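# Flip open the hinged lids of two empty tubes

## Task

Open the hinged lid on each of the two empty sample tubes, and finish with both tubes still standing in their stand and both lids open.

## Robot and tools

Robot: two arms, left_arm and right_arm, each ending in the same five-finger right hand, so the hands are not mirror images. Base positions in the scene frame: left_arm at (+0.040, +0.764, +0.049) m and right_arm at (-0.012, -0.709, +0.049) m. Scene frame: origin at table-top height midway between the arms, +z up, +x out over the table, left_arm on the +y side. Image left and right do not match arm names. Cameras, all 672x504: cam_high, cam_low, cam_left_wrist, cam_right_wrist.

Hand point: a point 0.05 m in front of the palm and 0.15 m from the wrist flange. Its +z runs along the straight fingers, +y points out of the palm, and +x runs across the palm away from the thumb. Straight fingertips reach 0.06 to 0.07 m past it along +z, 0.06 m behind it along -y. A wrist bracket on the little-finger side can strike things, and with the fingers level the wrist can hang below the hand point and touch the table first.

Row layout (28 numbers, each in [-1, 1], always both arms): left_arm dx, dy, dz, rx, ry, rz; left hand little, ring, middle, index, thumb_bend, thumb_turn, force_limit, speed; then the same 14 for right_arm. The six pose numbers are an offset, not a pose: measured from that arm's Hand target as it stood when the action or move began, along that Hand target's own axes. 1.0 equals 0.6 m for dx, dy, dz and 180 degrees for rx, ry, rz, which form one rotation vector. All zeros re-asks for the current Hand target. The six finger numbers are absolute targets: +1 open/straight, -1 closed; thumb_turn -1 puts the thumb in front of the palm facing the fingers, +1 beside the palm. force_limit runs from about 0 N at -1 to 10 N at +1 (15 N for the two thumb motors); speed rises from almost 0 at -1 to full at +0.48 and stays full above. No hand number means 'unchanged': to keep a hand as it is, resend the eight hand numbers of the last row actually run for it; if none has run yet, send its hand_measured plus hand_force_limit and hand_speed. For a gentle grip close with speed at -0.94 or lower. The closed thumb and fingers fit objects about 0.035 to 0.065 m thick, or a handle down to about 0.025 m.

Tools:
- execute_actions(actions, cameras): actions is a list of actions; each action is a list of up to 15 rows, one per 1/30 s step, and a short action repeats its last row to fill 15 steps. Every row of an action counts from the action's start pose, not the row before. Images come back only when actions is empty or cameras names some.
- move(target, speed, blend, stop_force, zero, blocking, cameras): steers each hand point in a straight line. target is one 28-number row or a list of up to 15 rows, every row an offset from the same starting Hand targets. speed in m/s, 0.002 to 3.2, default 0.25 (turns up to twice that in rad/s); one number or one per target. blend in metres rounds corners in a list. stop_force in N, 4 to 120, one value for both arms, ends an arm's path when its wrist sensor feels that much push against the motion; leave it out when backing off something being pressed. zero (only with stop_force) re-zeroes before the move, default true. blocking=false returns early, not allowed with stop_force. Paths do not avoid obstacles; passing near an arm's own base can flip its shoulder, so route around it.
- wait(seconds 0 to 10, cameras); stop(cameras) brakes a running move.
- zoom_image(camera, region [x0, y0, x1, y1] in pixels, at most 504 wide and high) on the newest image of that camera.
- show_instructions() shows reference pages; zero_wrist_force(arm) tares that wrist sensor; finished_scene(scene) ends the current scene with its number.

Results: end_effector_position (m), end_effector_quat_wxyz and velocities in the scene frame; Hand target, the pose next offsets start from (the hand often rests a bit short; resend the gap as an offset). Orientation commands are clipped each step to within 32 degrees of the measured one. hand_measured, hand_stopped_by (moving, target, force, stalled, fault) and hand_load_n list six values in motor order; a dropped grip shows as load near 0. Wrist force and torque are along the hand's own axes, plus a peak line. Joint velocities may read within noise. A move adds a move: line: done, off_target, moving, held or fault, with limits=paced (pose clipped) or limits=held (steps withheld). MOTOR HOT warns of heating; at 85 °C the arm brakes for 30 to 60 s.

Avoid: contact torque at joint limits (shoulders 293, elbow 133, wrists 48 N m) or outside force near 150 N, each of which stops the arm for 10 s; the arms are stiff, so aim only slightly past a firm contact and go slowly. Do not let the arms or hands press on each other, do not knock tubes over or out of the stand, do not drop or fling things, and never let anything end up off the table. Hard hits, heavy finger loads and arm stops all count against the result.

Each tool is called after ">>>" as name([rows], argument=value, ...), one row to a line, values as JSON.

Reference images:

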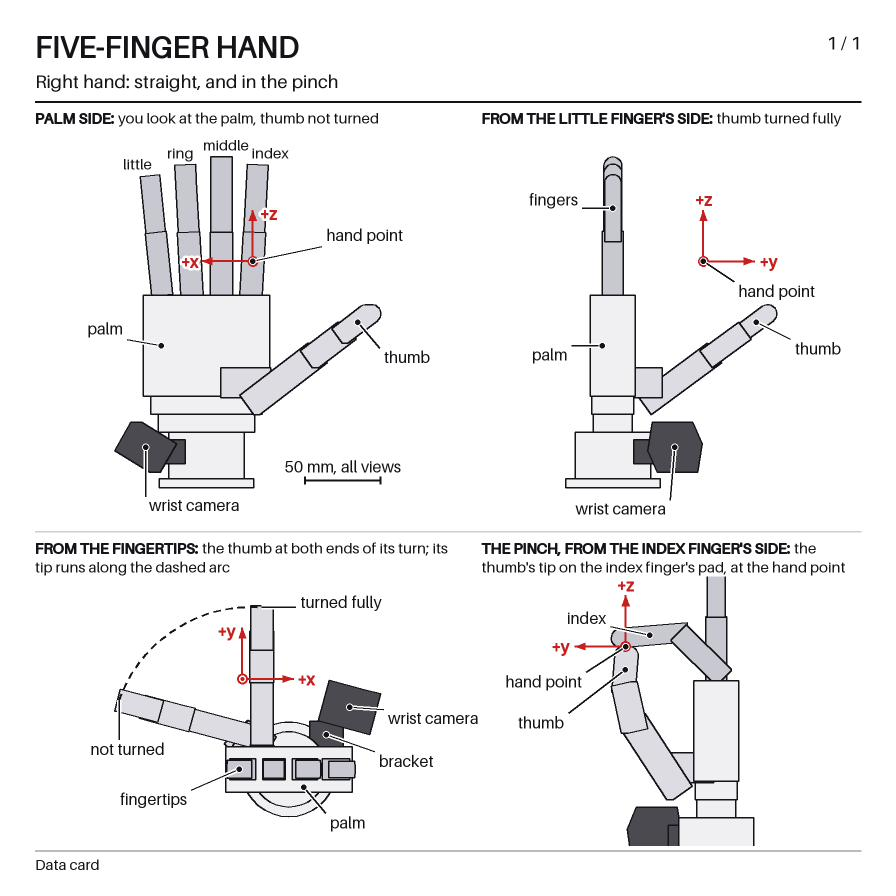

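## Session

>>> execute_actions(actions=[], cameras=["all"])

Scene clock: 0.00 s.
left_arm: end_effector_position=(-0.0707, +1.2620, +0.6930) hand_measured=(+1.000, +1.000, +1.000, +1.000, +1.000, +1.000) hand_load_n=(+0.0, +0.0, +0.0, +0.0, +0.0, +0.0) hand_stopped_by=(target, target, target, target, target, target) hand_force_limit=0.00 hand_speed=-0.80 end_effector_quat_wxyz=(-0.009, +0.744, -0.668, -0.016) | right_arm: end_effector_position=(+0.1140, -1.1775, +0.7281) hand_measured=(+1.000, +1.000, +1.000, +1.000, +1.000, +1.000) hand_load_n=(+0.0, +0.0, +0.0, +0.0, +0.0, +0.0) hand_stopped_by=(target, target, target, target, target, target) hand_force_limit=0.00 hand_speed=-0.80 end_effector_quat_wxyz=(-0.003, +0.626, +0.771, -0.116)
Joint positions: left_arm=[1.323 -1.58 1.37 1.752 1.548 -1.967] | right_arm=[-1.757 -1.649 1.332 1.686 1.686 -1.975]
Joint velocities: within noise
Joint torques (N m): no reading
Wrist force (N): no reading
Wrist torque (N m): no reading
Wrist force, peak (N): no reading
Hand target: left_arm -0.0707, +1.2620, +0.6930; -0.009, +0.744, -0.668, -0.016 | right_arm +0.1140, -1.1775, +0.7281; -0.003, +0.626, +0.771, -0.116

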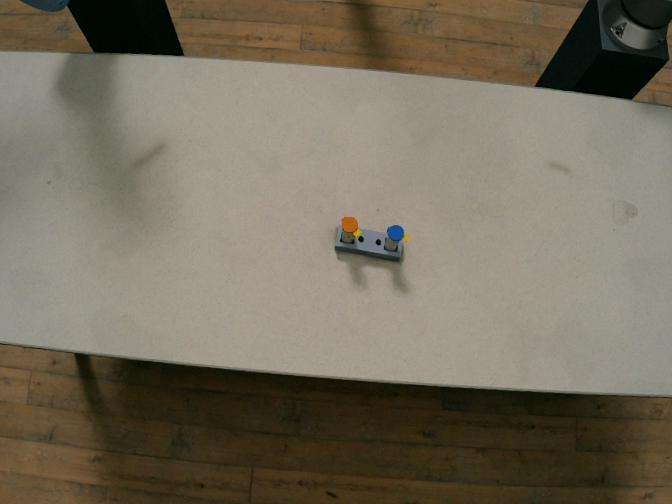

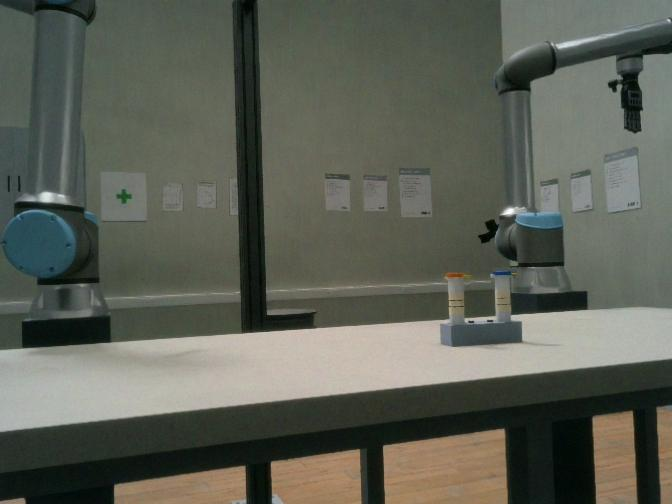

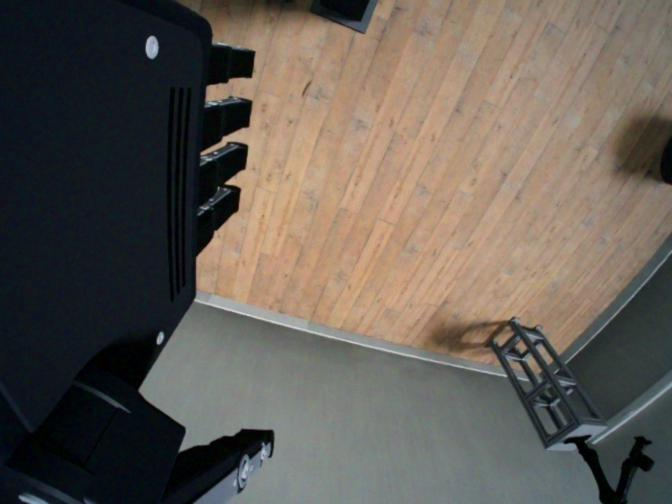

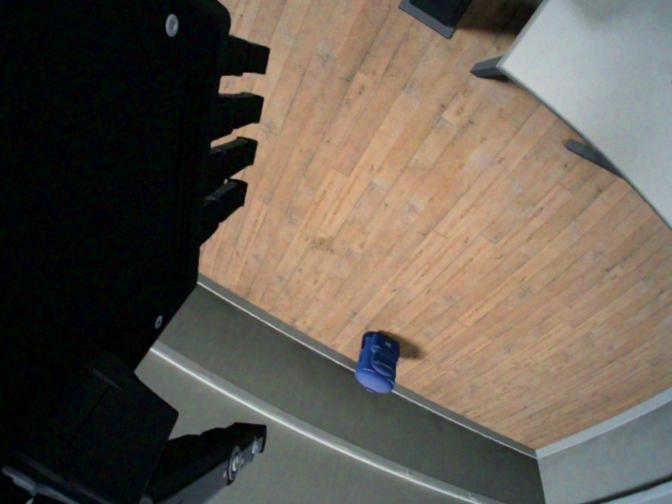

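>>> zoom_image(camera="cam_high", region=[320, 200, 420, 275])

>>> zoom_image(camera="cam_low", region=[428, 255, 532, 355])

Scaled by 5.040 from the camera's 672x504 image, which has a finer 960x720 frame.

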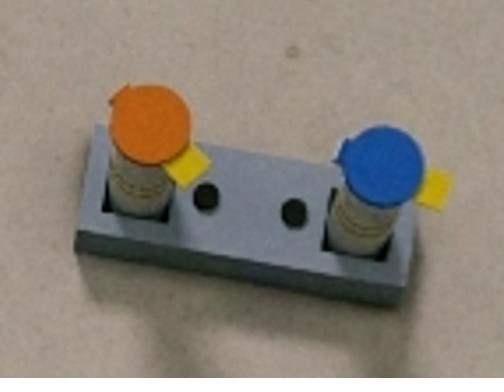

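Scaled by 4.846 from the camera's 672x504 image, which has a finer 960x720 frame.

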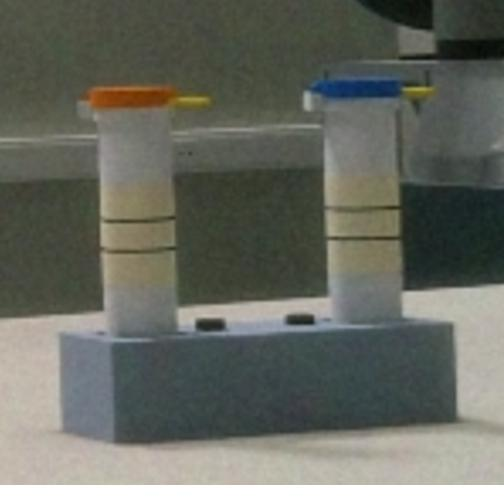

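>>> move([
  [0.0075,-0.6222,0.1165,-0.0008,0.0023,-0.0708,1,1,1,-0.2,1,1,0,0,0.0866,0.4913,0.0802,-0.0731,-0.0625,-0.0744,-1,-1,1,1,1,-1,-0.4,-0.65],
  [0.3822,-0.9517,0.2172,-0.0016,0.0046,-0.1417,1,1,1,-0.2,1,1,0,0,0.4615,0.9313,0.1489,-0.1644,-0.1406,-0.1674,-1,-1,1,1,1,-1,-0.4,-0.65],
], speed=0.45, blend=0.06)

Scene clock: 10.93 s.
left_arm: end_effector_position=(+0.5200, +1.1007, +0.5493) hand_measured=(+1.000, +1.000, +1.000, -0.200, +1.000, +1.000) hand_load_n=(+0.0, +0.0, +0.0, +0.0, +0.0, +0.0) hand_stopped_by=(target, target, target, target, target, target) hand_force_limit=0.00 hand_speed=0.00 end_effector_quat_wxyz=(-0.005, +0.873, -0.487, -0.010) | right_arm: end_effector_position=(+0.5798, -0.8196, +0.5004) hand_measured=(-1.000, -1.000, +1.000, +1.000, +1.000, -1.000) hand_load_n=(+0.0, +0.0, +0.0, +0.0, +0.0, +0.0) hand_stopped_by=(target, target, target, target, target, target) hand_force_limit=-0.40 hand_speed=-0.65 end_effector_quat_wxyz=(+0.290, +0.348, +0.890, -0.045)
Joint positions: left_arm=[0.316 -1.289 1.296 1.572 1.548 -3.419] | right_arm=[-0.591 -1.729 1.852 0.854 1.536 -1.404]
Joint torques (N m): left_arm=[-11.33 -51.24 -46.93 1.66 -2.41 -3.25] | right_arm=[14.26 -12.77 -50.05 0.56 2.49 2.74]
Wrist force (N): left_arm=[0.2 -0.4 0.1] | right_arm=[-2.4 0.3 -0.5]
Wrist torque (N m): left_arm=[-0.04 -0.05 0.16] | right_arm=[-0.05 0.10 -0.46]
Wrist force, peak (N): left_arm=[1.9 -0.9 0.4] | right_arm=[-2.3 2.8 -0.1]
Hand target: left_arm +0.5200, +1.1007, +0.5493; -0.005, +0.873, -0.487, -0.010 | right_arm +0.5798, -0.8196, +0.5004; +0.290, +0.348, +0.890, -0.045
Off the commanded pose: left_arm 0.000 m, 0 deg | right_arm 0.000 m, 0 deg.
move: done

>>> move([
  [0.7283,-0.0629,0.1817,-0.0008,0.0023,-0.08,1,1,1,-0.2,1,1,0,0,0.5315,0.4108,0.0303,-0.1005,-0.086,-0.1024,-1,-1,1,1,1,-1,-0.4,-0.65],
  [0.931,0.0224,0.2272,-0.0013,0.0037,-0.12,1,1,1,-0.2,1,1,0,0,0.9287,0.5935,-0.0045,-0.201,-0.1719,-0.2047,-1,-1,1,1,1,-1,-0.4,-0.65],
], speed=0.45, blend=0.06)

Scene clock: 14.60 s.
left_arm: end_effector_position=(+0.8005, +0.6213, +0.3999) hand_measured=(+1.000, +1.000, +1.000, -0.200, +1.000, +1.000) hand_load_n=(+0.0, -0.5, +0.0, +0.5, +0.0, +0.0) hand_stopped_by=(target, target, target, target, target, target) hand_force_limit=0.00 hand_speed=0.00 end_effector_quat_wxyz=(-0.003, +0.949, -0.315, -0.005) | right_arm: end_effector_position=(+0.4802, -0.2196, +0.2409) hand_measured=(-1.000, -1.000, +1.000, +1.000, +1.000, -1.000) hand_load_n=(+0.0, +0.0, +0.0, +0.0, +0.0, +0.0) hand_stopped_by=(target, target, target, target, target, target) hand_force_limit=-0.40 hand_speed=-0.65 end_effector_quat_wxyz=(+0.571, -0.071, +0.816, +0.050)
Joint positions: left_arm=[-0.31 -0.935 1.035 1.481 1.566 -4.422] | right_arm=[0.61 -1.437 2.269 -0.449 1.98 -1.411]
Joint torques (N m): left_arm=[-11.42 -78.11 -46.83 7.14 -2.57 -3.11] | right_arm=[13.66 -24.87 -36.55 -1.91 3.55 -2.12]
Wrist force (N): left_arm=[0.2 0.1 0.0] | right_arm=[-3.5 0.9 0.7]
Wrist torque (N m): left_arm=[0.02 -0.05 0.20] | right_arm=[-0.05 0.14 -0.16]
Wrist force, peak (N): left_arm=[-1.9 -0.2 -0.8] | right_arm=[-4.4 0.2 -0.9]
Hand target: left_arm +0.8005, +0.6213, +0.3999; -0.003, +0.949, -0.315, -0.005 | right_arm +0.4802, -0.2196, +0.2408; +0.571, -0.071, +0.816, +0.050
Off the commanded pose: left_arm 0.000 m, 0 deg | right_arm 0.000 m, 0 deg.
move: done

>>> move(target=[0.4277,0.6837,0.1935,-0.0013,0.0034,-0.0918,1,1,1,-0.2,1,1,0,0,0.1388,0.3612,0.2564,0,0,0,-1,-1,1,1,1,-1,-0.4,-0.65], speed=0.35, cameras=["all"])

>>> zoom_image(camera="cam_left_wrist", region=[280, 50, 580, 350])

>>> zoom_image(camera="cam_low", region=[428, 235, 548, 355])

Scene clock: 17.57 s.
left_arm: end_effector_position=(+0.7605, +0.1400, +0.2802) hand_measured=(+1.000, +1.000, +1.000, -0.200, +1.000, +1.000) hand_load_n=(+0.0, +0.0, +0.0, +0.0, +0.0, +0.0) hand_stopped_by=(target, target, target, target, target, target) hand_force_limit=0.00 hand_speed=0.00 end_effector_quat_wxyz=(+0.000, +0.985, -0.175, +0.000) | right_arm: end_effector_position=(+0.5569, +0.0142, +0.1102) hand_measured=(-1.000, -1.000, +1.000, +1.000, +1.000, -1.000) hand_load_n=(+0.0, +0.0, +0.0, +0.0, +0.0, +0.0) hand_stopped_by=(target, target, target, target, target, target) hand_force_limit=-0.40 hand_speed=-0.65 end_effector_quat_wxyz=(+0.571, -0.071, +0.816, +0.050)
Joint positions: left_arm=[-0.786 -0.626 0.698 1.499 1.572 -5.186] | right_arm=[0.837 -0.937 1.82 -0.45 2.188 -1.308]
Joint torques (N m): left_arm=[-11.25 -96.9 -48.54 7.09 -2.48 -3.53] | right_arm=[13.04 -60.55 -35.93 1.67 4.11 2.49]
Wrist force (N): left_arm=[0.1 -0.2 0.0] | right_arm=[-2.9 0.7 1.5]
Wrist torque (N m): left_arm=[-0.01 -0.02 0.16] | right_arm=[-0.10 -0.03 -0.51]
Wrist force, peak (N): left_arm=[-0.9 -1.9 0.1] | right_arm=[-3.7 0.7 1.3]
Hand target: left_arm +0.7605, +0.1400, +0.2802; +0.000, +0.985, -0.175, +0.000 | right_arm +0.5569, +0.0142, +0.1102; +0.571, -0.071, +0.816, +0.050
Off the commanded pose: left_arm 0.000 m, 0 deg | right_arm 0.000 m, 0 deg.
move: done

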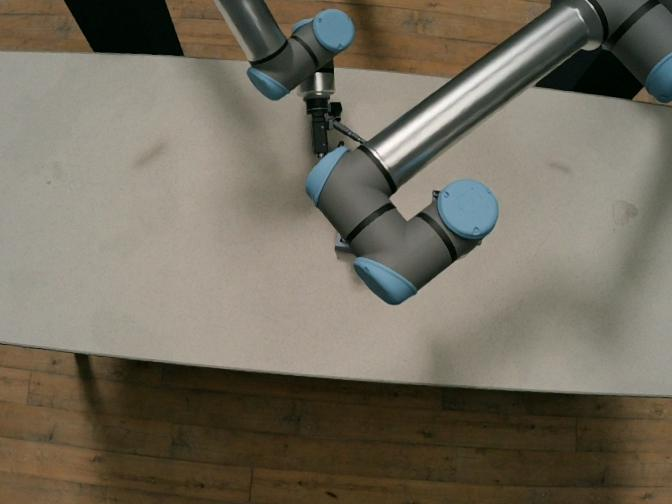

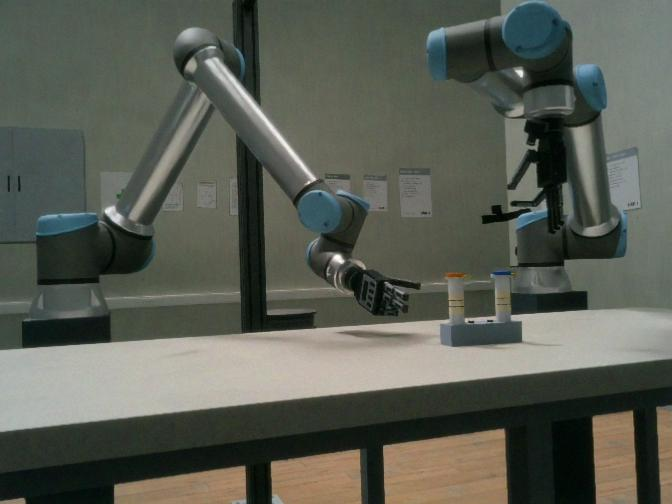

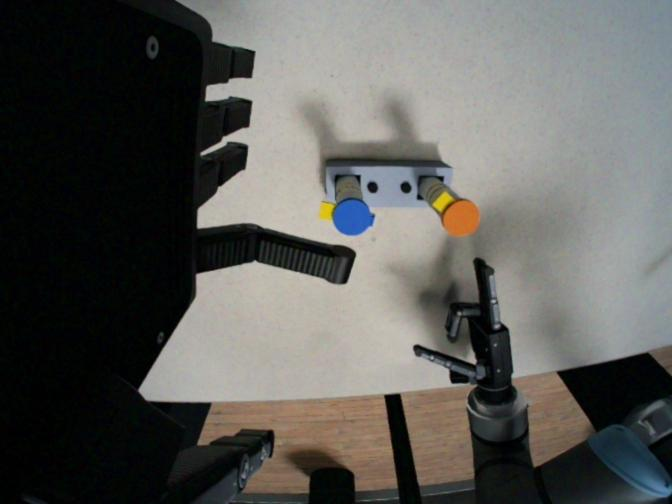

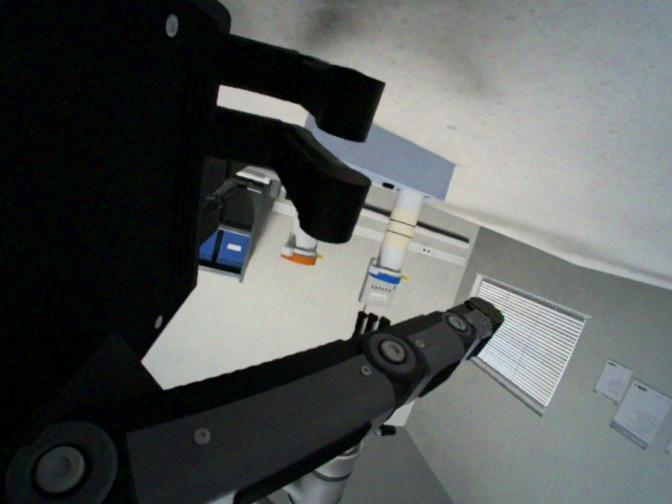

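Scaled by 1.680 from the camera's 672x504 image, which has a finer 960x720 frame.

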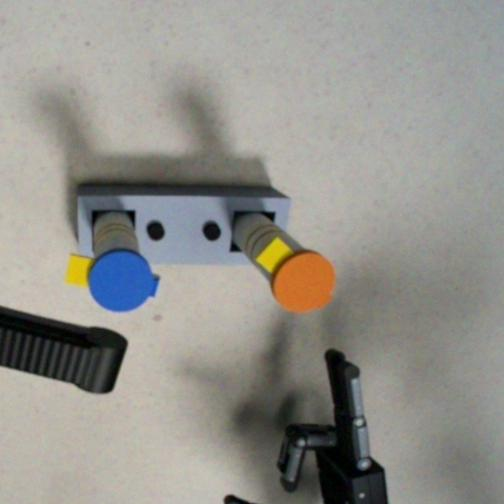

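Scaled by 4.200 from the camera's 672x504 image, which has a finer 960x720 frame.

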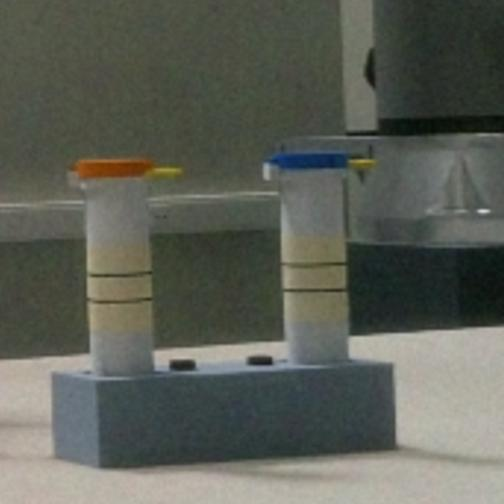

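>>> move(target=[0.0288,0.1102,0.15,0,0,0.111,1,1,1,-0.2,1,1,0,0,-0.0829,0.0015,0.2278,0,0,0,-1,-1,1,1,1,-1,-0.4,-0.65], speed=0.15, stop_force=12, cameras=["cam_low","cam_left_wrist","cam_right_wrist"])

>>> zoom_image(camera="cam_left_wrist", region=[280, 100, 580, 400])

>>> zoom_image(camera="cam_low", region=[428, 235, 548, 355])

Scene clock: 22.47 s.
left_arm: end_effector_position=(+0.7538, +0.0719, +0.1902) hand_measured=(+1.000, +1.000, +1.000, -0.200, +1.000, +1.000) hand_load_n=(+0.0, +0.0, +0.0, +0.0, -0.5, +0.0) hand_stopped_by=(target, target, target, target, target, target) hand_force_limit=0.00 hand_speed=0.00 end_effector_quat_wxyz=(+0.000, +0.939, -0.343, +0.000) | right_arm: end_effector_position=(+0.7000, +0.0403, +0.1101) hand_measured=(-1.000, -1.000, +1.000, +1.000, +1.000, -1.000) hand_load_n=(+0.0, +0.5, +0.0, +0.0, +0.0, +0.0) hand_stopped_by=(target, target, target, target, target, target) hand_force_limit=-0.40 hand_speed=-0.65 end_effector_quat_wxyz=(+0.571, -0.071, +0.816, +0.050)
Joint positions: left_arm=[-0.84 -0.431 0.481 1.521 1.572 -4.892] | right_arm=[0.724 -0.83 1.603 -0.369 2.084 -1.362]
Joint torques (N m): left_arm=[-11.12 -105.46 -46.71 7.21 2.76 3.28] | right_arm=[-9.64 -73.24 -38.56 1.7 -2.23 -2.77]
Wrist force (N): left_arm=[0.2 -0.4 0.5] | right_arm=[-2.8 0.6 1.1]
Wrist torque (N m): left_arm=[-0.06 -0.05 -0.06] | right_arm=[-0.17 -0.01 -0.16]
Wrist force, peak (N): left_arm=[-0.1 -0.9 -0.4] | right_arm=[-3.8 0.6 1.4]
Hand target: left_arm +0.7538, +0.0719, +0.1902; +0.000, +0.939, -0.343, +0.000 | right_arm +0.7000, +0.0403, +0.1101; +0.571, -0.071, +0.816, +0.050
Off the commanded pose: left_arm 0.000 m, 0 deg | right_arm 0.000 m, 0 deg.
move: done
Images, in order (width x height): cam_low 672x504, cam_left_wrist 672x504, cam_right_wrist 672x504.

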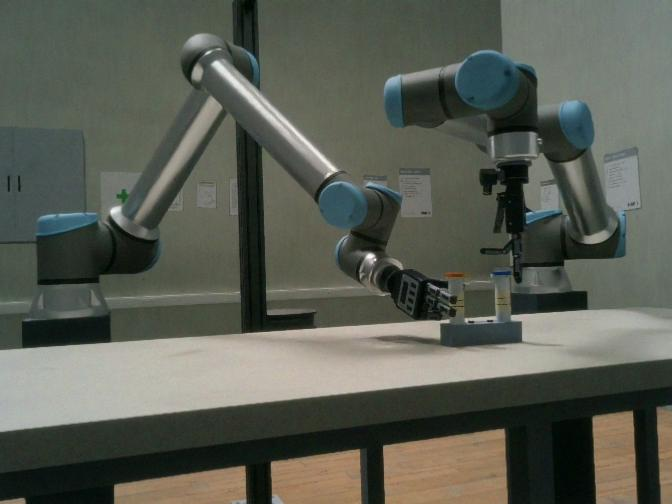

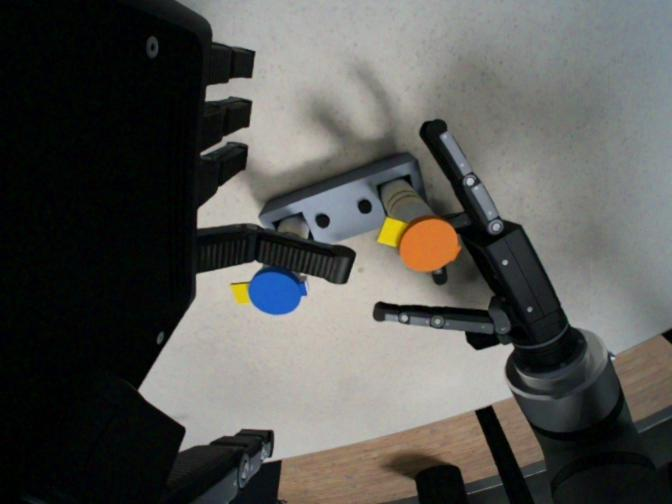

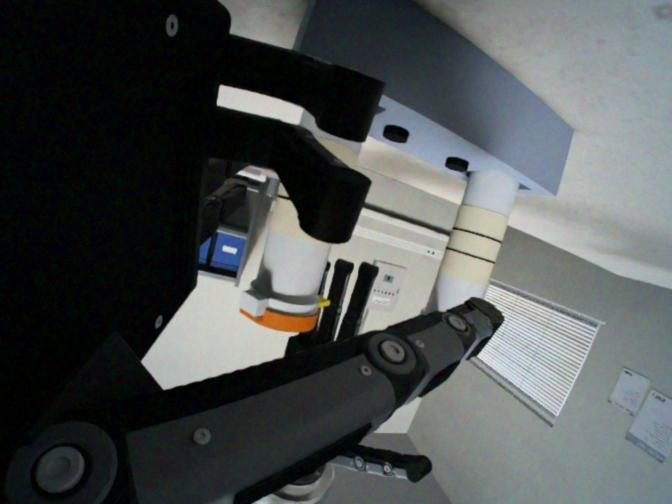

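Scaled by 1.680 from the camera's 672x504 image, which has a finer 960x720 frame.

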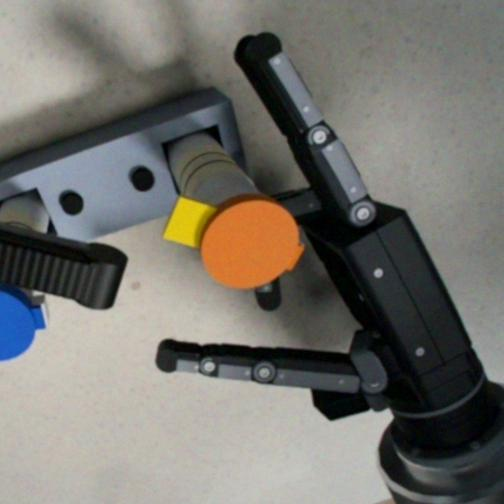

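Scaled by 4.200 from the camera's 672x504 image, which has a finer 960x720 frame.

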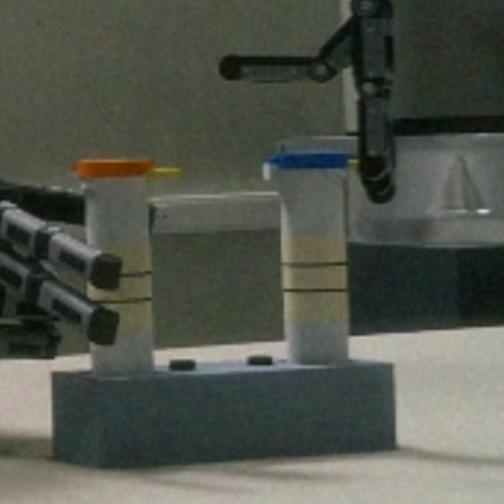

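>>> move([
  [-0.0083,0,0.0992,0,0,0,1,1,1,-0.2,1,1,0,0,0,0,0,0,0,0,-1,-1,0.45,0.45,0.35,-1,-0.4,-0.6],
  [-0.0083,0,0.0992,0,0,0,1,1,1,-0.2,1,1,0,0,0,0,0,0,0,0,-1,-1,0.45,0.45,-0.2,-1,-0.6,-0.86],
  [-0.0083,0,0.0992,0,0,0,1,1,1,-0.2,1,1,0,0,0,0,0,0,0,0,-1,-1,0.45,0.1,-0.2,-1,-0.5,-0.9],
  [-0.0083,0,0.0992,0,0,0,1,1,1,-0.2,1,1,0,0,0,0,0,0,0,0,-1,-1,0.45,0.1,-0.3,-1,-0.4,-0.9],
], speed=0.1, cameras=["cam_low","cam_left_wrist"])

>>> zoom_image(camera="cam_left_wrist", region=[280, 120, 500, 340])

>>> zoom_image(camera="cam_low", region=[428, 255, 508, 335])

Scene clock: 30.70 s.
left_arm: end_effector_position=(+0.7500, +0.0751, +0.1307) hand_measured=(+1.000, +1.000, +1.000, -0.200, +1.000, +1.000) hand_load_n=(+0.0, +0.0, +0.0, +0.0, +0.0, +0.0) hand_stopped_by=(target, target, target, target, target, target) hand_force_limit=0.00 hand_speed=0.00 end_effector_quat_wxyz=(+0.000, +0.939, -0.343, +0.000) | right_arm: end_effector_position=(+0.7000, +0.0403, +0.1101) hand_measured=(-1.000, -1.000, +0.450, +0.340, -0.144, -1.000) hand_load_n=(+0.0, +0.0, +3.5, +3.5, +4.5, +0.0) hand_stopped_by=(target, target, target, force, force, target) hand_force_limit=-0.40 hand_speed=-0.90 end_effector_quat_wxyz=(+0.571, -0.071, +0.816, +0.050)
Joint positions: left_arm=[-0.841 -0.428 0.58 1.419 1.572 -4.893] | right_arm=[0.724 -0.83 1.603 -0.369 2.084 -1.362]
Joint torques (N m): left_arm=[-11.14 -105.07 -28.12 1.53 -2.05 -3.08] | right_arm=[-4.17 -74.81 -38.25 -0.88 3.24 -2.5]
Wrist force (N): left_arm=[-0.1 0.0 0.2] | right_arm=[-3.7 -0.7 2.7]
Wrist torque (N m): left_arm=[0.02 0.00 0.08] | right_arm=[-0.18 -0.05 -0.28]
Wrist force, peak (N): left_arm=[0.0 -0.6 0.8] | right_arm=[-4.0 -0.1 3.1]
Hand target: left_arm +0.7500, +0.0751, +0.1307; +0.000, +0.939, -0.343, +0.000 | right_arm +0.7000, +0.0403, +0.1101; +0.571, -0.071, +0.816, +0.050
Off the commanded pose: left_arm 0.000 m, 0 deg | right_arm 0.000 m, 0 deg.
move: done
Images, in order (width x height): cam_low 672x504, cam_left_wrist 672x504.

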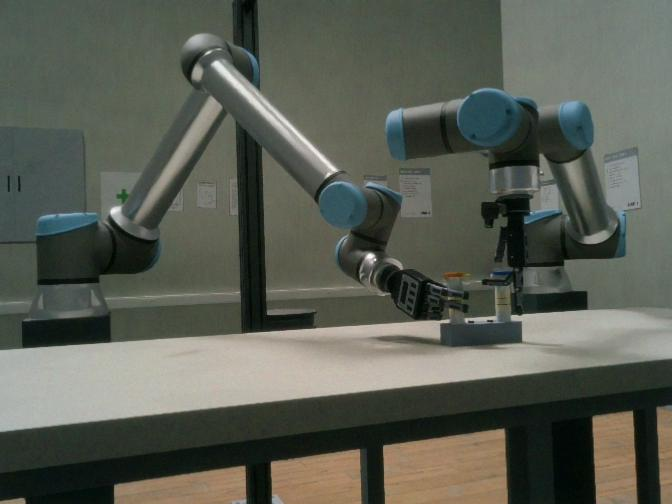

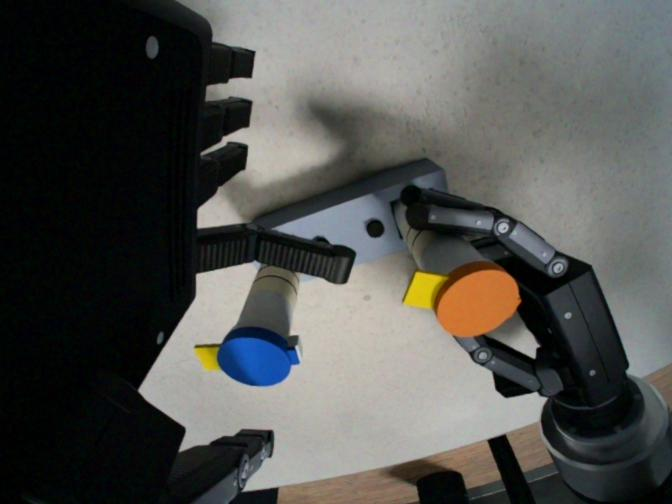

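Scaled by 2.291 from the camera's 672x504 image, which has a finer 960x720 frame.

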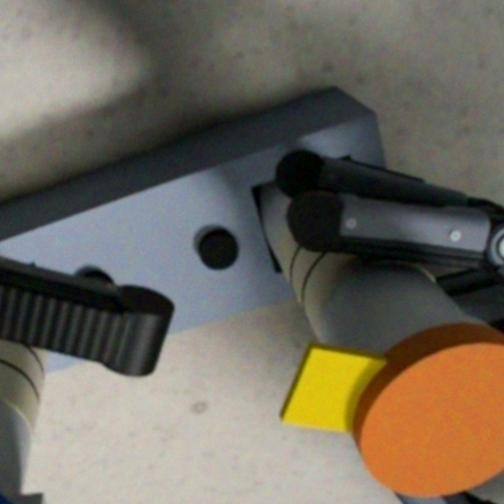

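Scaled by 6.300 from the camera's 672x504 image, which has a finer 960x720 frame.

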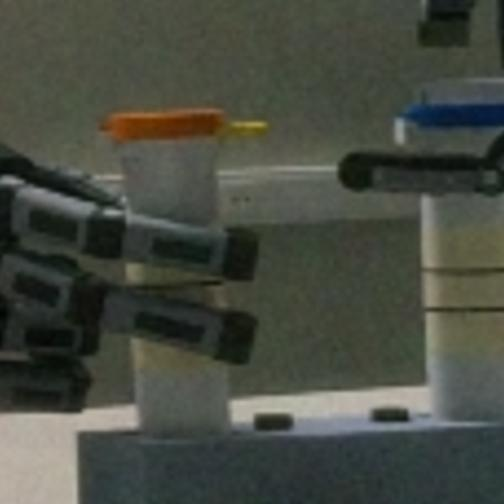

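>>> move(target=[0.0017,0.055,0,0,0,0,1,1,1,-0.2,1,1,0,0,0,0,0,0,0,0,-1,-1,0.45,0.1,-0.3,-1,-0.4,-0.9], speed=0.05, stop_force=5, cameras=["cam_low","cam_left_wrist"])

>>> zoom_image(camera="cam_left_wrist", region=[280, 120, 500, 340])

>>> zoom_image(camera="cam_low", region=[438, 255, 498, 315])

Scene clock: 33.70 s.
left_arm: end_effector_position=(+0.7295, +0.0492, +0.1307) hand_measured=(+1.000, +1.000, +1.000, -0.200, +1.000, +1.000) hand_load_n=(+0.0, +0.0, +0.0, +0.0, +0.0, +0.0) hand_stopped_by=(target, target, target, target, target, target) hand_force_limit=0.00 hand_speed=0.00 end_effector_quat_wxyz=(+0.000, +0.939, -0.343, +0.000) | right_arm: end_effector_position=(+0.7000, +0.0403, +0.1101) hand_measured=(-1.000, -1.000, +0.450, +0.340, -0.144, -1.000) hand_load_n=(+0.0, +0.0, +4.0, +3.5, +4.5, +0.0) hand_stopped_by=(target, target, target, force, force, target) hand_force_limit=-0.40 hand_speed=-0.90 end_effector_quat_wxyz=(+0.571, -0.071, +0.816, +0.050)
Joint positions: left_arm=[-0.873 -0.423 0.569 1.425 1.572 -4.925] | right_arm=[0.724 -0.83 1.603 -0.369 2.084 -1.362]
Joint torques (N m): left_arm=[-11.08 -105.47 -46.39 6.98 0.2 -3.15] | right_arm=[0.18 -72.12 -35.89 -0.02 2.83 -2.81]
Wrist force (N): left_arm=[-0.2 0.1 0.4] | right_arm=[-3.5 -0.7 2.5]
Wrist torque (N m): left_arm=[0.03 0.01 0.16] | right_arm=[-0.16 -0.08 -0.26]
Wrist force, peak (N): left_arm=[0.0 -0.6 0.5] | right_arm=[-4.4 0.1 2.4]
Hand target: left_arm +0.7295, +0.0492, +0.1307; +0.000, +0.939, -0.343, +0.000 | right_arm +0.7000, +0.0403, +0.1101; +0.571, -0.071, +0.816, +0.050
Off the commanded pose: left_arm 0.000 m, 0 deg | right_arm 0.000 m, 0 deg.
move: done
Images, in order (width x height): cam_low 672x504, cam_left_wrist 672x504.

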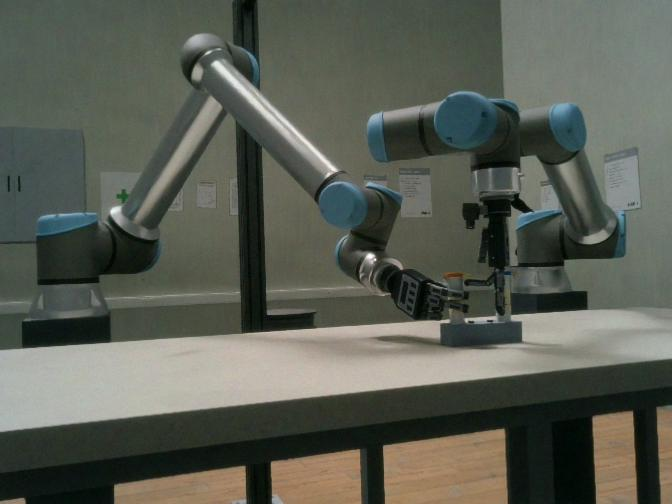

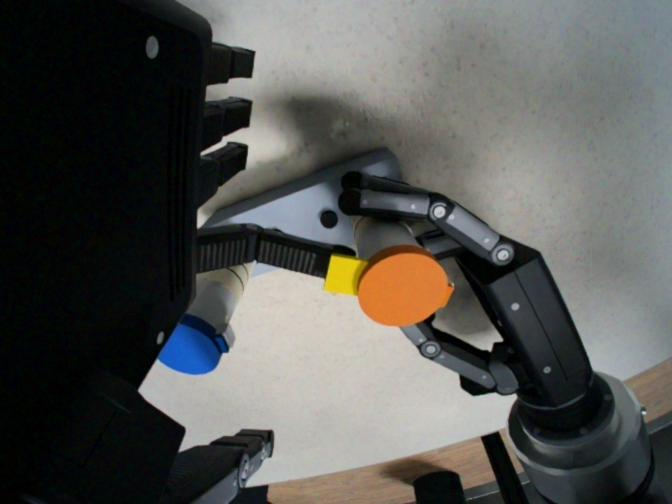

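Scaled by 2.291 from the camera's 672x504 image, which has a finer 960x720 frame.

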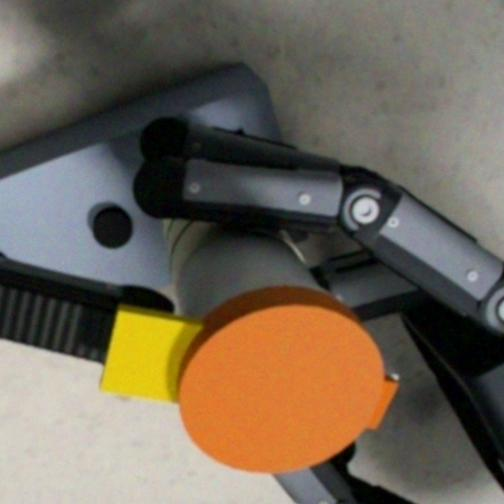

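Scaled by 8.400 from the camera's 672x504 image, which has a finer 960x720 frame.

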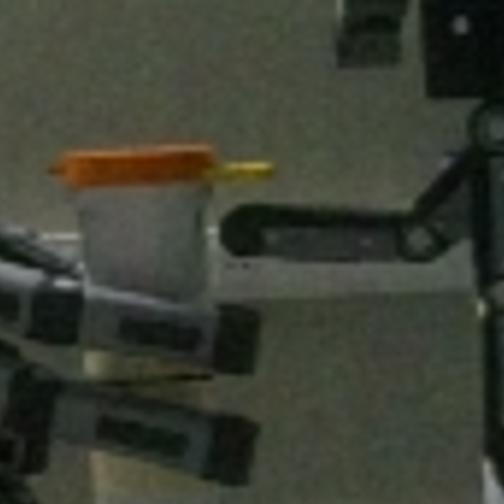

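>>> move(target=[0,-0.0033,-0.0217,0,0,0,1,1,1,-0.2,1,1,0,0,0,0,0,0,0,0,-1,-1,0.45,0.1,-0.3,-1,-0.4,-0.9], speed=0.015, stop_force=9, cameras=["cam_low","cam_left_wrist"])

>>> zoom_image(camera="cam_low", region=[428, 235, 528, 335])

Scene clock: 35.90 s.
left_arm: end_effector_position=(+0.7308, +0.0507, +0.1437) hand_measured=(+1.000, +1.000, +1.000, -0.200, +1.000, +1.000) hand_load_n=(+0.0, +0.0, +0.0, +0.0, +0.0, +0.0) hand_stopped_by=(target, target, target, target, target, target) hand_force_limit=0.00 hand_speed=0.00 end_effector_quat_wxyz=(+0.000, +0.939, -0.343, +0.000) | right_arm: end_effector_position=(+0.7000, +0.0403, +0.1101) hand_measured=(-1.000, -1.000, +0.450, +0.340, -0.144, -1.000) hand_load_n=(+0.0, +0.0, +3.5, +3.5, +4.0, +0.0) hand_stopped_by=(target, target, target, force, force, target) hand_force_limit=-0.40 hand_speed=-0.90 end_effector_quat_wxyz=(+0.571, -0.071, +0.816, +0.050)
Joint positions: left_arm=[-0.871 -0.428 0.557 1.442 1.572 -4.923] | right_arm=[0.724 -0.83 1.603 -0.369 2.084 -1.362]
Joint torques (N m): left_arm=[8.63 -126.58 -46.41 6.99 1.42 3.23] | right_arm=[10.6 -78.12 -35.4 0.29 2.69 -2.07]
Wrist force (N): left_arm=[0.0 -0.1 0.4] | right_arm=[-4.7 -0.6 2.0]
Wrist torque (N m): left_arm=[-0.02 -0.03 -0.06] | right_arm=[-0.18 -0.14 -0.27]
Wrist force, peak (N): left_arm=[0.1 1.3 4.4] | right_arm=[-6.9 0.1 2.5]
Hand target: left_arm +0.7308, +0.0507, +0.1438; +0.000, +0.939, -0.343, +0.000 | right_arm +0.7000, +0.0403, +0.1101; +0.571, -0.071, +0.816, +0.050
Off the commanded pose: left_arm 0.000 m, 0 deg | right_arm 0.000 m, 0 deg.
move: done
Images, in order (width x height): cam_low 672x504, cam_left_wrist 672x504.

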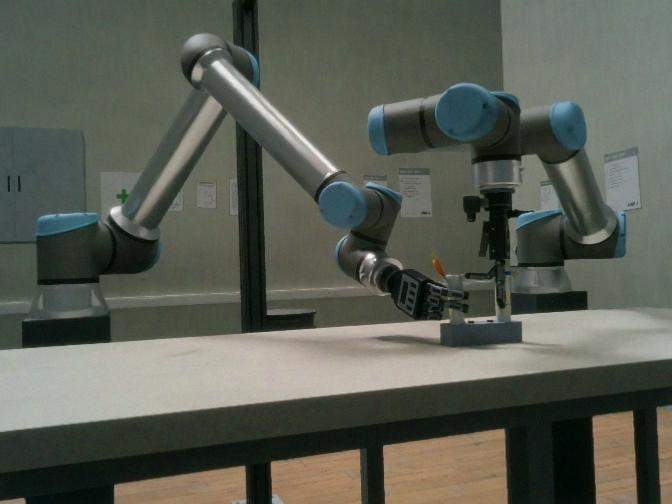

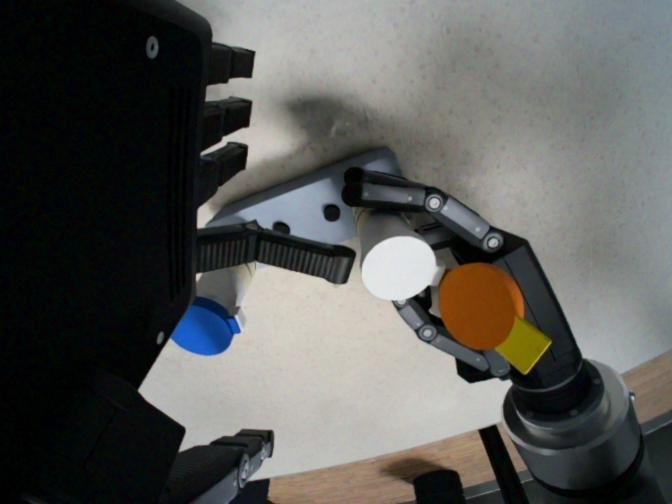

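Scaled by 5.040 from the camera's 672x504 image, which has a finer 960x720 frame.

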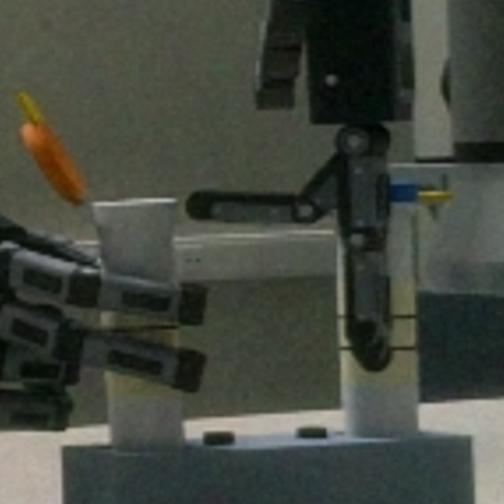

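>>> move([
  [0,-0.075,0,0,0,0,1,1,1,-0.2,1,1,0,0,0,0,0,0,0,0,-1,-1,0.45,0.1,-0.3,-1,-0.4,-0.9],
  [0,-0.075,0,0,0,0,1,1,1,-0.2,1,1,0,0,0,0,0,0,0,0,-1,-1,1,1,1,-1,-0.4,-0.65],
  [0.014,-0.1626,-0.1353,0,0,0,1,1,1,-0.2,1,1,0,0,0.0829,0,-0.2273,0,0,0,-1,-1,1,1,1,-1,-0.4,-0.65],
  [-0.146,-0.2133,-0.0937,0,0,-0.111,1,1,1,-0.2,1,1,0,0,0.0694,0.1695,-0.1902,0,0,0,-1,-1,1,1,1,-1,-0.4,-0.65],
], speed=[0.1, 0.1, 0.18, 0.18], blend=[0, 0, 0.02, 0], cameras=["cam_low","cam_left_wrist"])

>>> zoom_image(camera="cam_low", region=[428, 235, 548, 355])

>>> zoom_image(camera="cam_left_wrist", region=[280, 100, 580, 400])

Scene clock: 45.13 s.
left_arm: end_effector_position=(+0.7463, +0.2050, +0.1999) hand_measured=(+1.000, +1.000, +1.000, -0.200, +1.000, +1.000) hand_load_n=(+0.0, +0.0, +0.0, +0.0, +0.0, +0.0) hand_stopped_by=(target, target, target, target, target, target) hand_force_limit=0.00 hand_speed=0.00 end_effector_quat_wxyz=(+0.000, +0.985, -0.175, +0.000) | right_arm: end_effector_position=(+0.5627, +0.1193, +0.1102) hand_measured=(-1.000, -1.000, +1.000, +1.000, +1.000, -1.000) hand_load_n=(+0.0, +0.0, +0.0, +0.0, +0.0, +0.0) hand_stopped_by=(target, target, target, target, target, target) hand_force_limit=-0.40 hand_speed=-0.65 end_effector_quat_wxyz=(+0.571, -0.071, +0.816, +0.050)
Joint positions: left_arm=[-0.748 -0.703 0.984 1.29 1.572 -5.148] | right_arm=[0.923 -0.82 1.589 -0.307 2.266 -1.261]
Joint torques (N m): left_arm=[8.92 -109.41 -27.54 1.42 -2.47 -2.67] | right_arm=[13.83 -74.35 -38.97 2.82 4.13 2.82]
Wrist force (N): left_arm=[0.0 -0.7 0.2] | right_arm=[-3.3 0.7 1.2]
Wrist torque (N m): left_arm=[-0.09 -0.01 0.15] | right_arm=[-0.13 -0.02 -0.57]
Wrist force, peak (N): left_arm=[0.0 -1.2 0.3] | right_arm=[-5.1 -0.1 2.7]
Hand target: left_arm +0.7463, +0.2050, +0.1999; +0.000, +0.985, -0.175, +0.000 | right_arm +0.5627, +0.1194, +0.1102; +0.571, -0.071, +0.816, +0.050
Off the commanded pose: left_arm 0.000 m, 0 deg | right_arm 0.000 m, 0 deg.
move: done
Images, in order (width x height): cam_low 672x504, cam_left_wrist 672x504.

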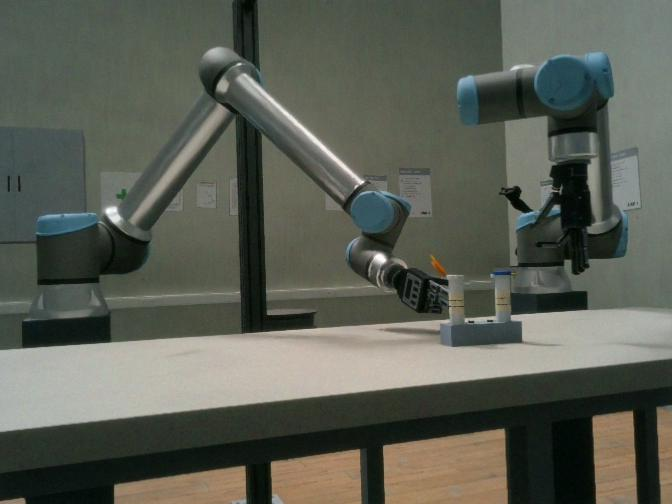

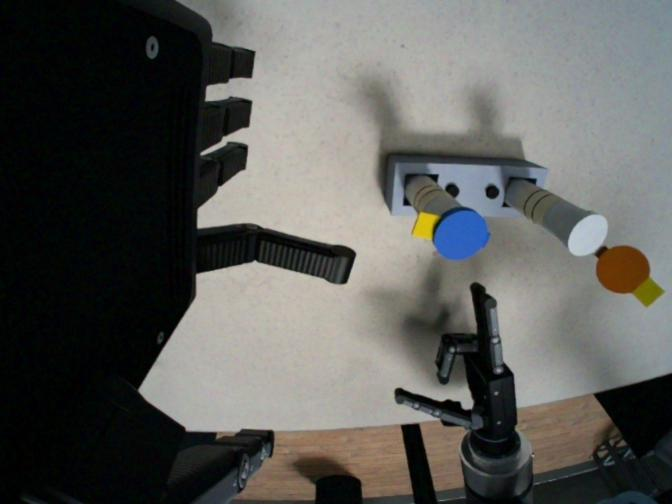

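Scaled by 4.200 from the camera's 672x504 image, which has a finer 960x720 frame.

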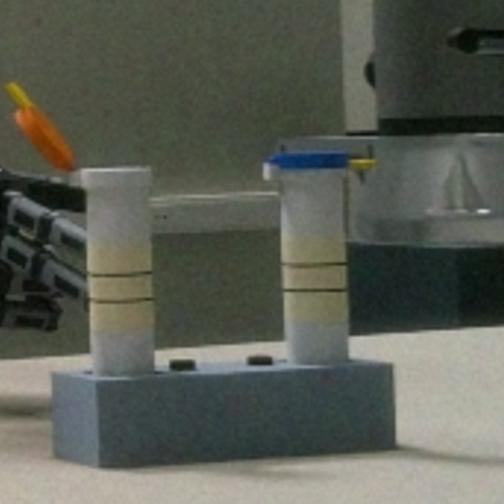

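Scaled by 1.680 from the camera's 672x504 image, which has a finer 960x720 frame.

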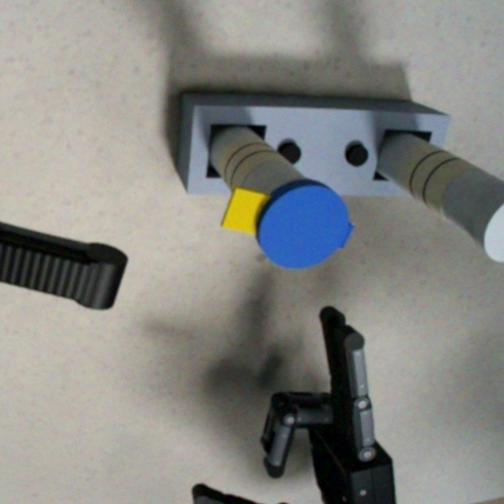

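>>> move(target=[0,0.0333,0.1153,0,0,0,1,1,1,-0.2,1,1,0,0,-0.0829,0,0.2273,0,0,0,-1,-1,1,1,1,-1,-0.4,-0.65], speed=0.14, stop_force=12, cameras=["cam_low","cam_left_wrist"])

>>> zoom_image(camera="cam_low", region=[428, 235, 548, 355])

>>> zoom_image(camera="cam_left_wrist", region=[280, 120, 580, 420])

Scene clock: 48.37 s.
left_arm: end_effector_position=(+0.7394, +0.1863, +0.1307) hand_measured=(+1.000, +1.000, +1.000, -0.200, +1.000, +1.000) hand_load_n=(+0.0, +0.0, +0.0, +0.5, +0.0, +0.0) hand_stopped_by=(target, target, target, target, target, target) hand_force_limit=0.00 hand_speed=0.00 end_effector_quat_wxyz=(+0.000, +0.985, -0.175, +0.000) | right_arm: end_effector_position=(+0.7057, +0.1445, +0.1102) hand_measured=(-1.000, -1.000, +1.000, +1.000, +1.000, -1.000) hand_load_n=(+0.0, +0.0, +0.0, +0.0, +0.0, +0.0) hand_stopped_by=(target, target, target, target, target, target) hand_force_limit=-0.40 hand_speed=-0.65 end_effector_quat_wxyz=(+0.571, -0.071, +0.816, +0.050)
Joint positions: left_arm=[-0.768 -0.651 1.014 1.208 1.572 -5.169] | right_arm=[0.81 -0.712 1.368 -0.23 2.163 -1.321]
Joint torques (N m): left_arm=[-11.15 -92.82 -25.58 1.47 -0.4 -3.14] | right_arm=[-7.5 -81.42 -42.35 2.35 -2.02 -2.71]
Wrist force (N): left_arm=[-0.1 -0.5 0.0] | right_arm=[-2.7 0.3 0.2]
Wrist torque (N m): left_arm=[-0.07 0.02 0.14] | right_arm=[-0.12 -0.03 -0.16]
Wrist force, peak (N): left_arm=[0.0 -0.7 -0.7] | right_arm=[-3.6 0.6 2.0]
Hand target: left_arm +0.7394, +0.1863, +0.1307; +0.000, +0.985, -0.175, +0.000 | right_arm +0.7057, +0.1445, +0.1102; +0.571, -0.071, +0.816, +0.050
Off the commanded pose: left_arm 0.000 m, 0 deg | right_arm 0.000 m, 0 deg.
move: done
Images, in order (width x height): cam_low 672x504, cam_left_wrist 672x504.

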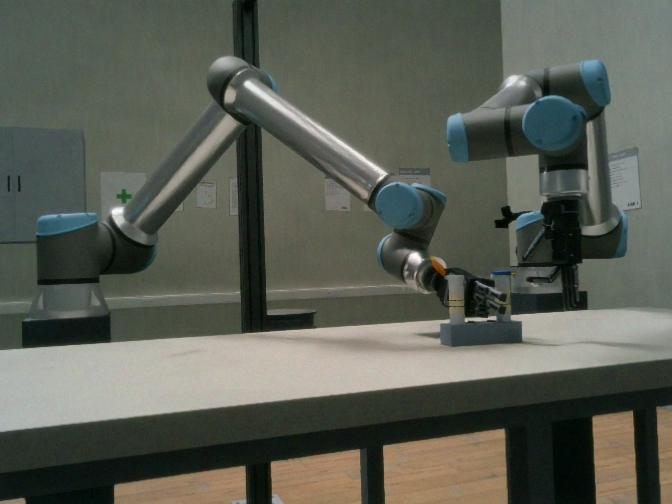

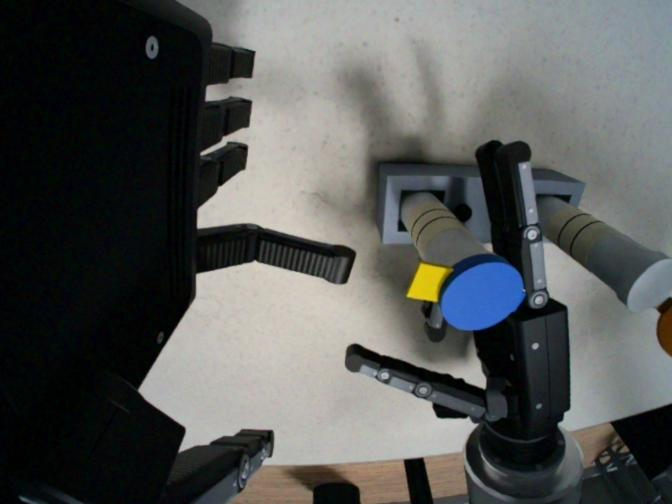

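Scaled by 4.200 from the camera's 672x504 image, which has a finer 960x720 frame.

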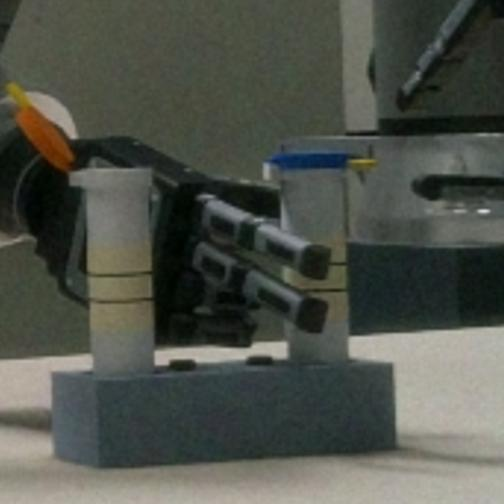

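Scaled by 1.680 from the camera's 672x504 image, which has a finer 960x720 frame.

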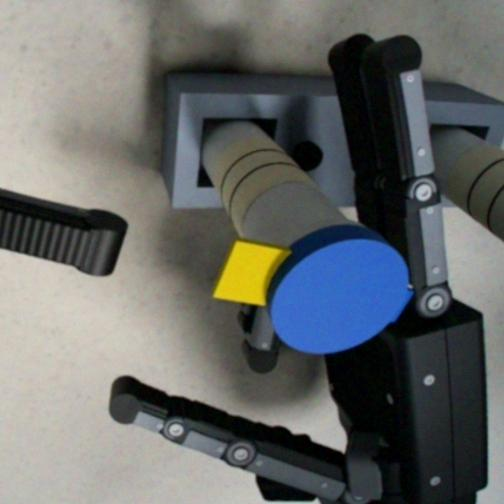

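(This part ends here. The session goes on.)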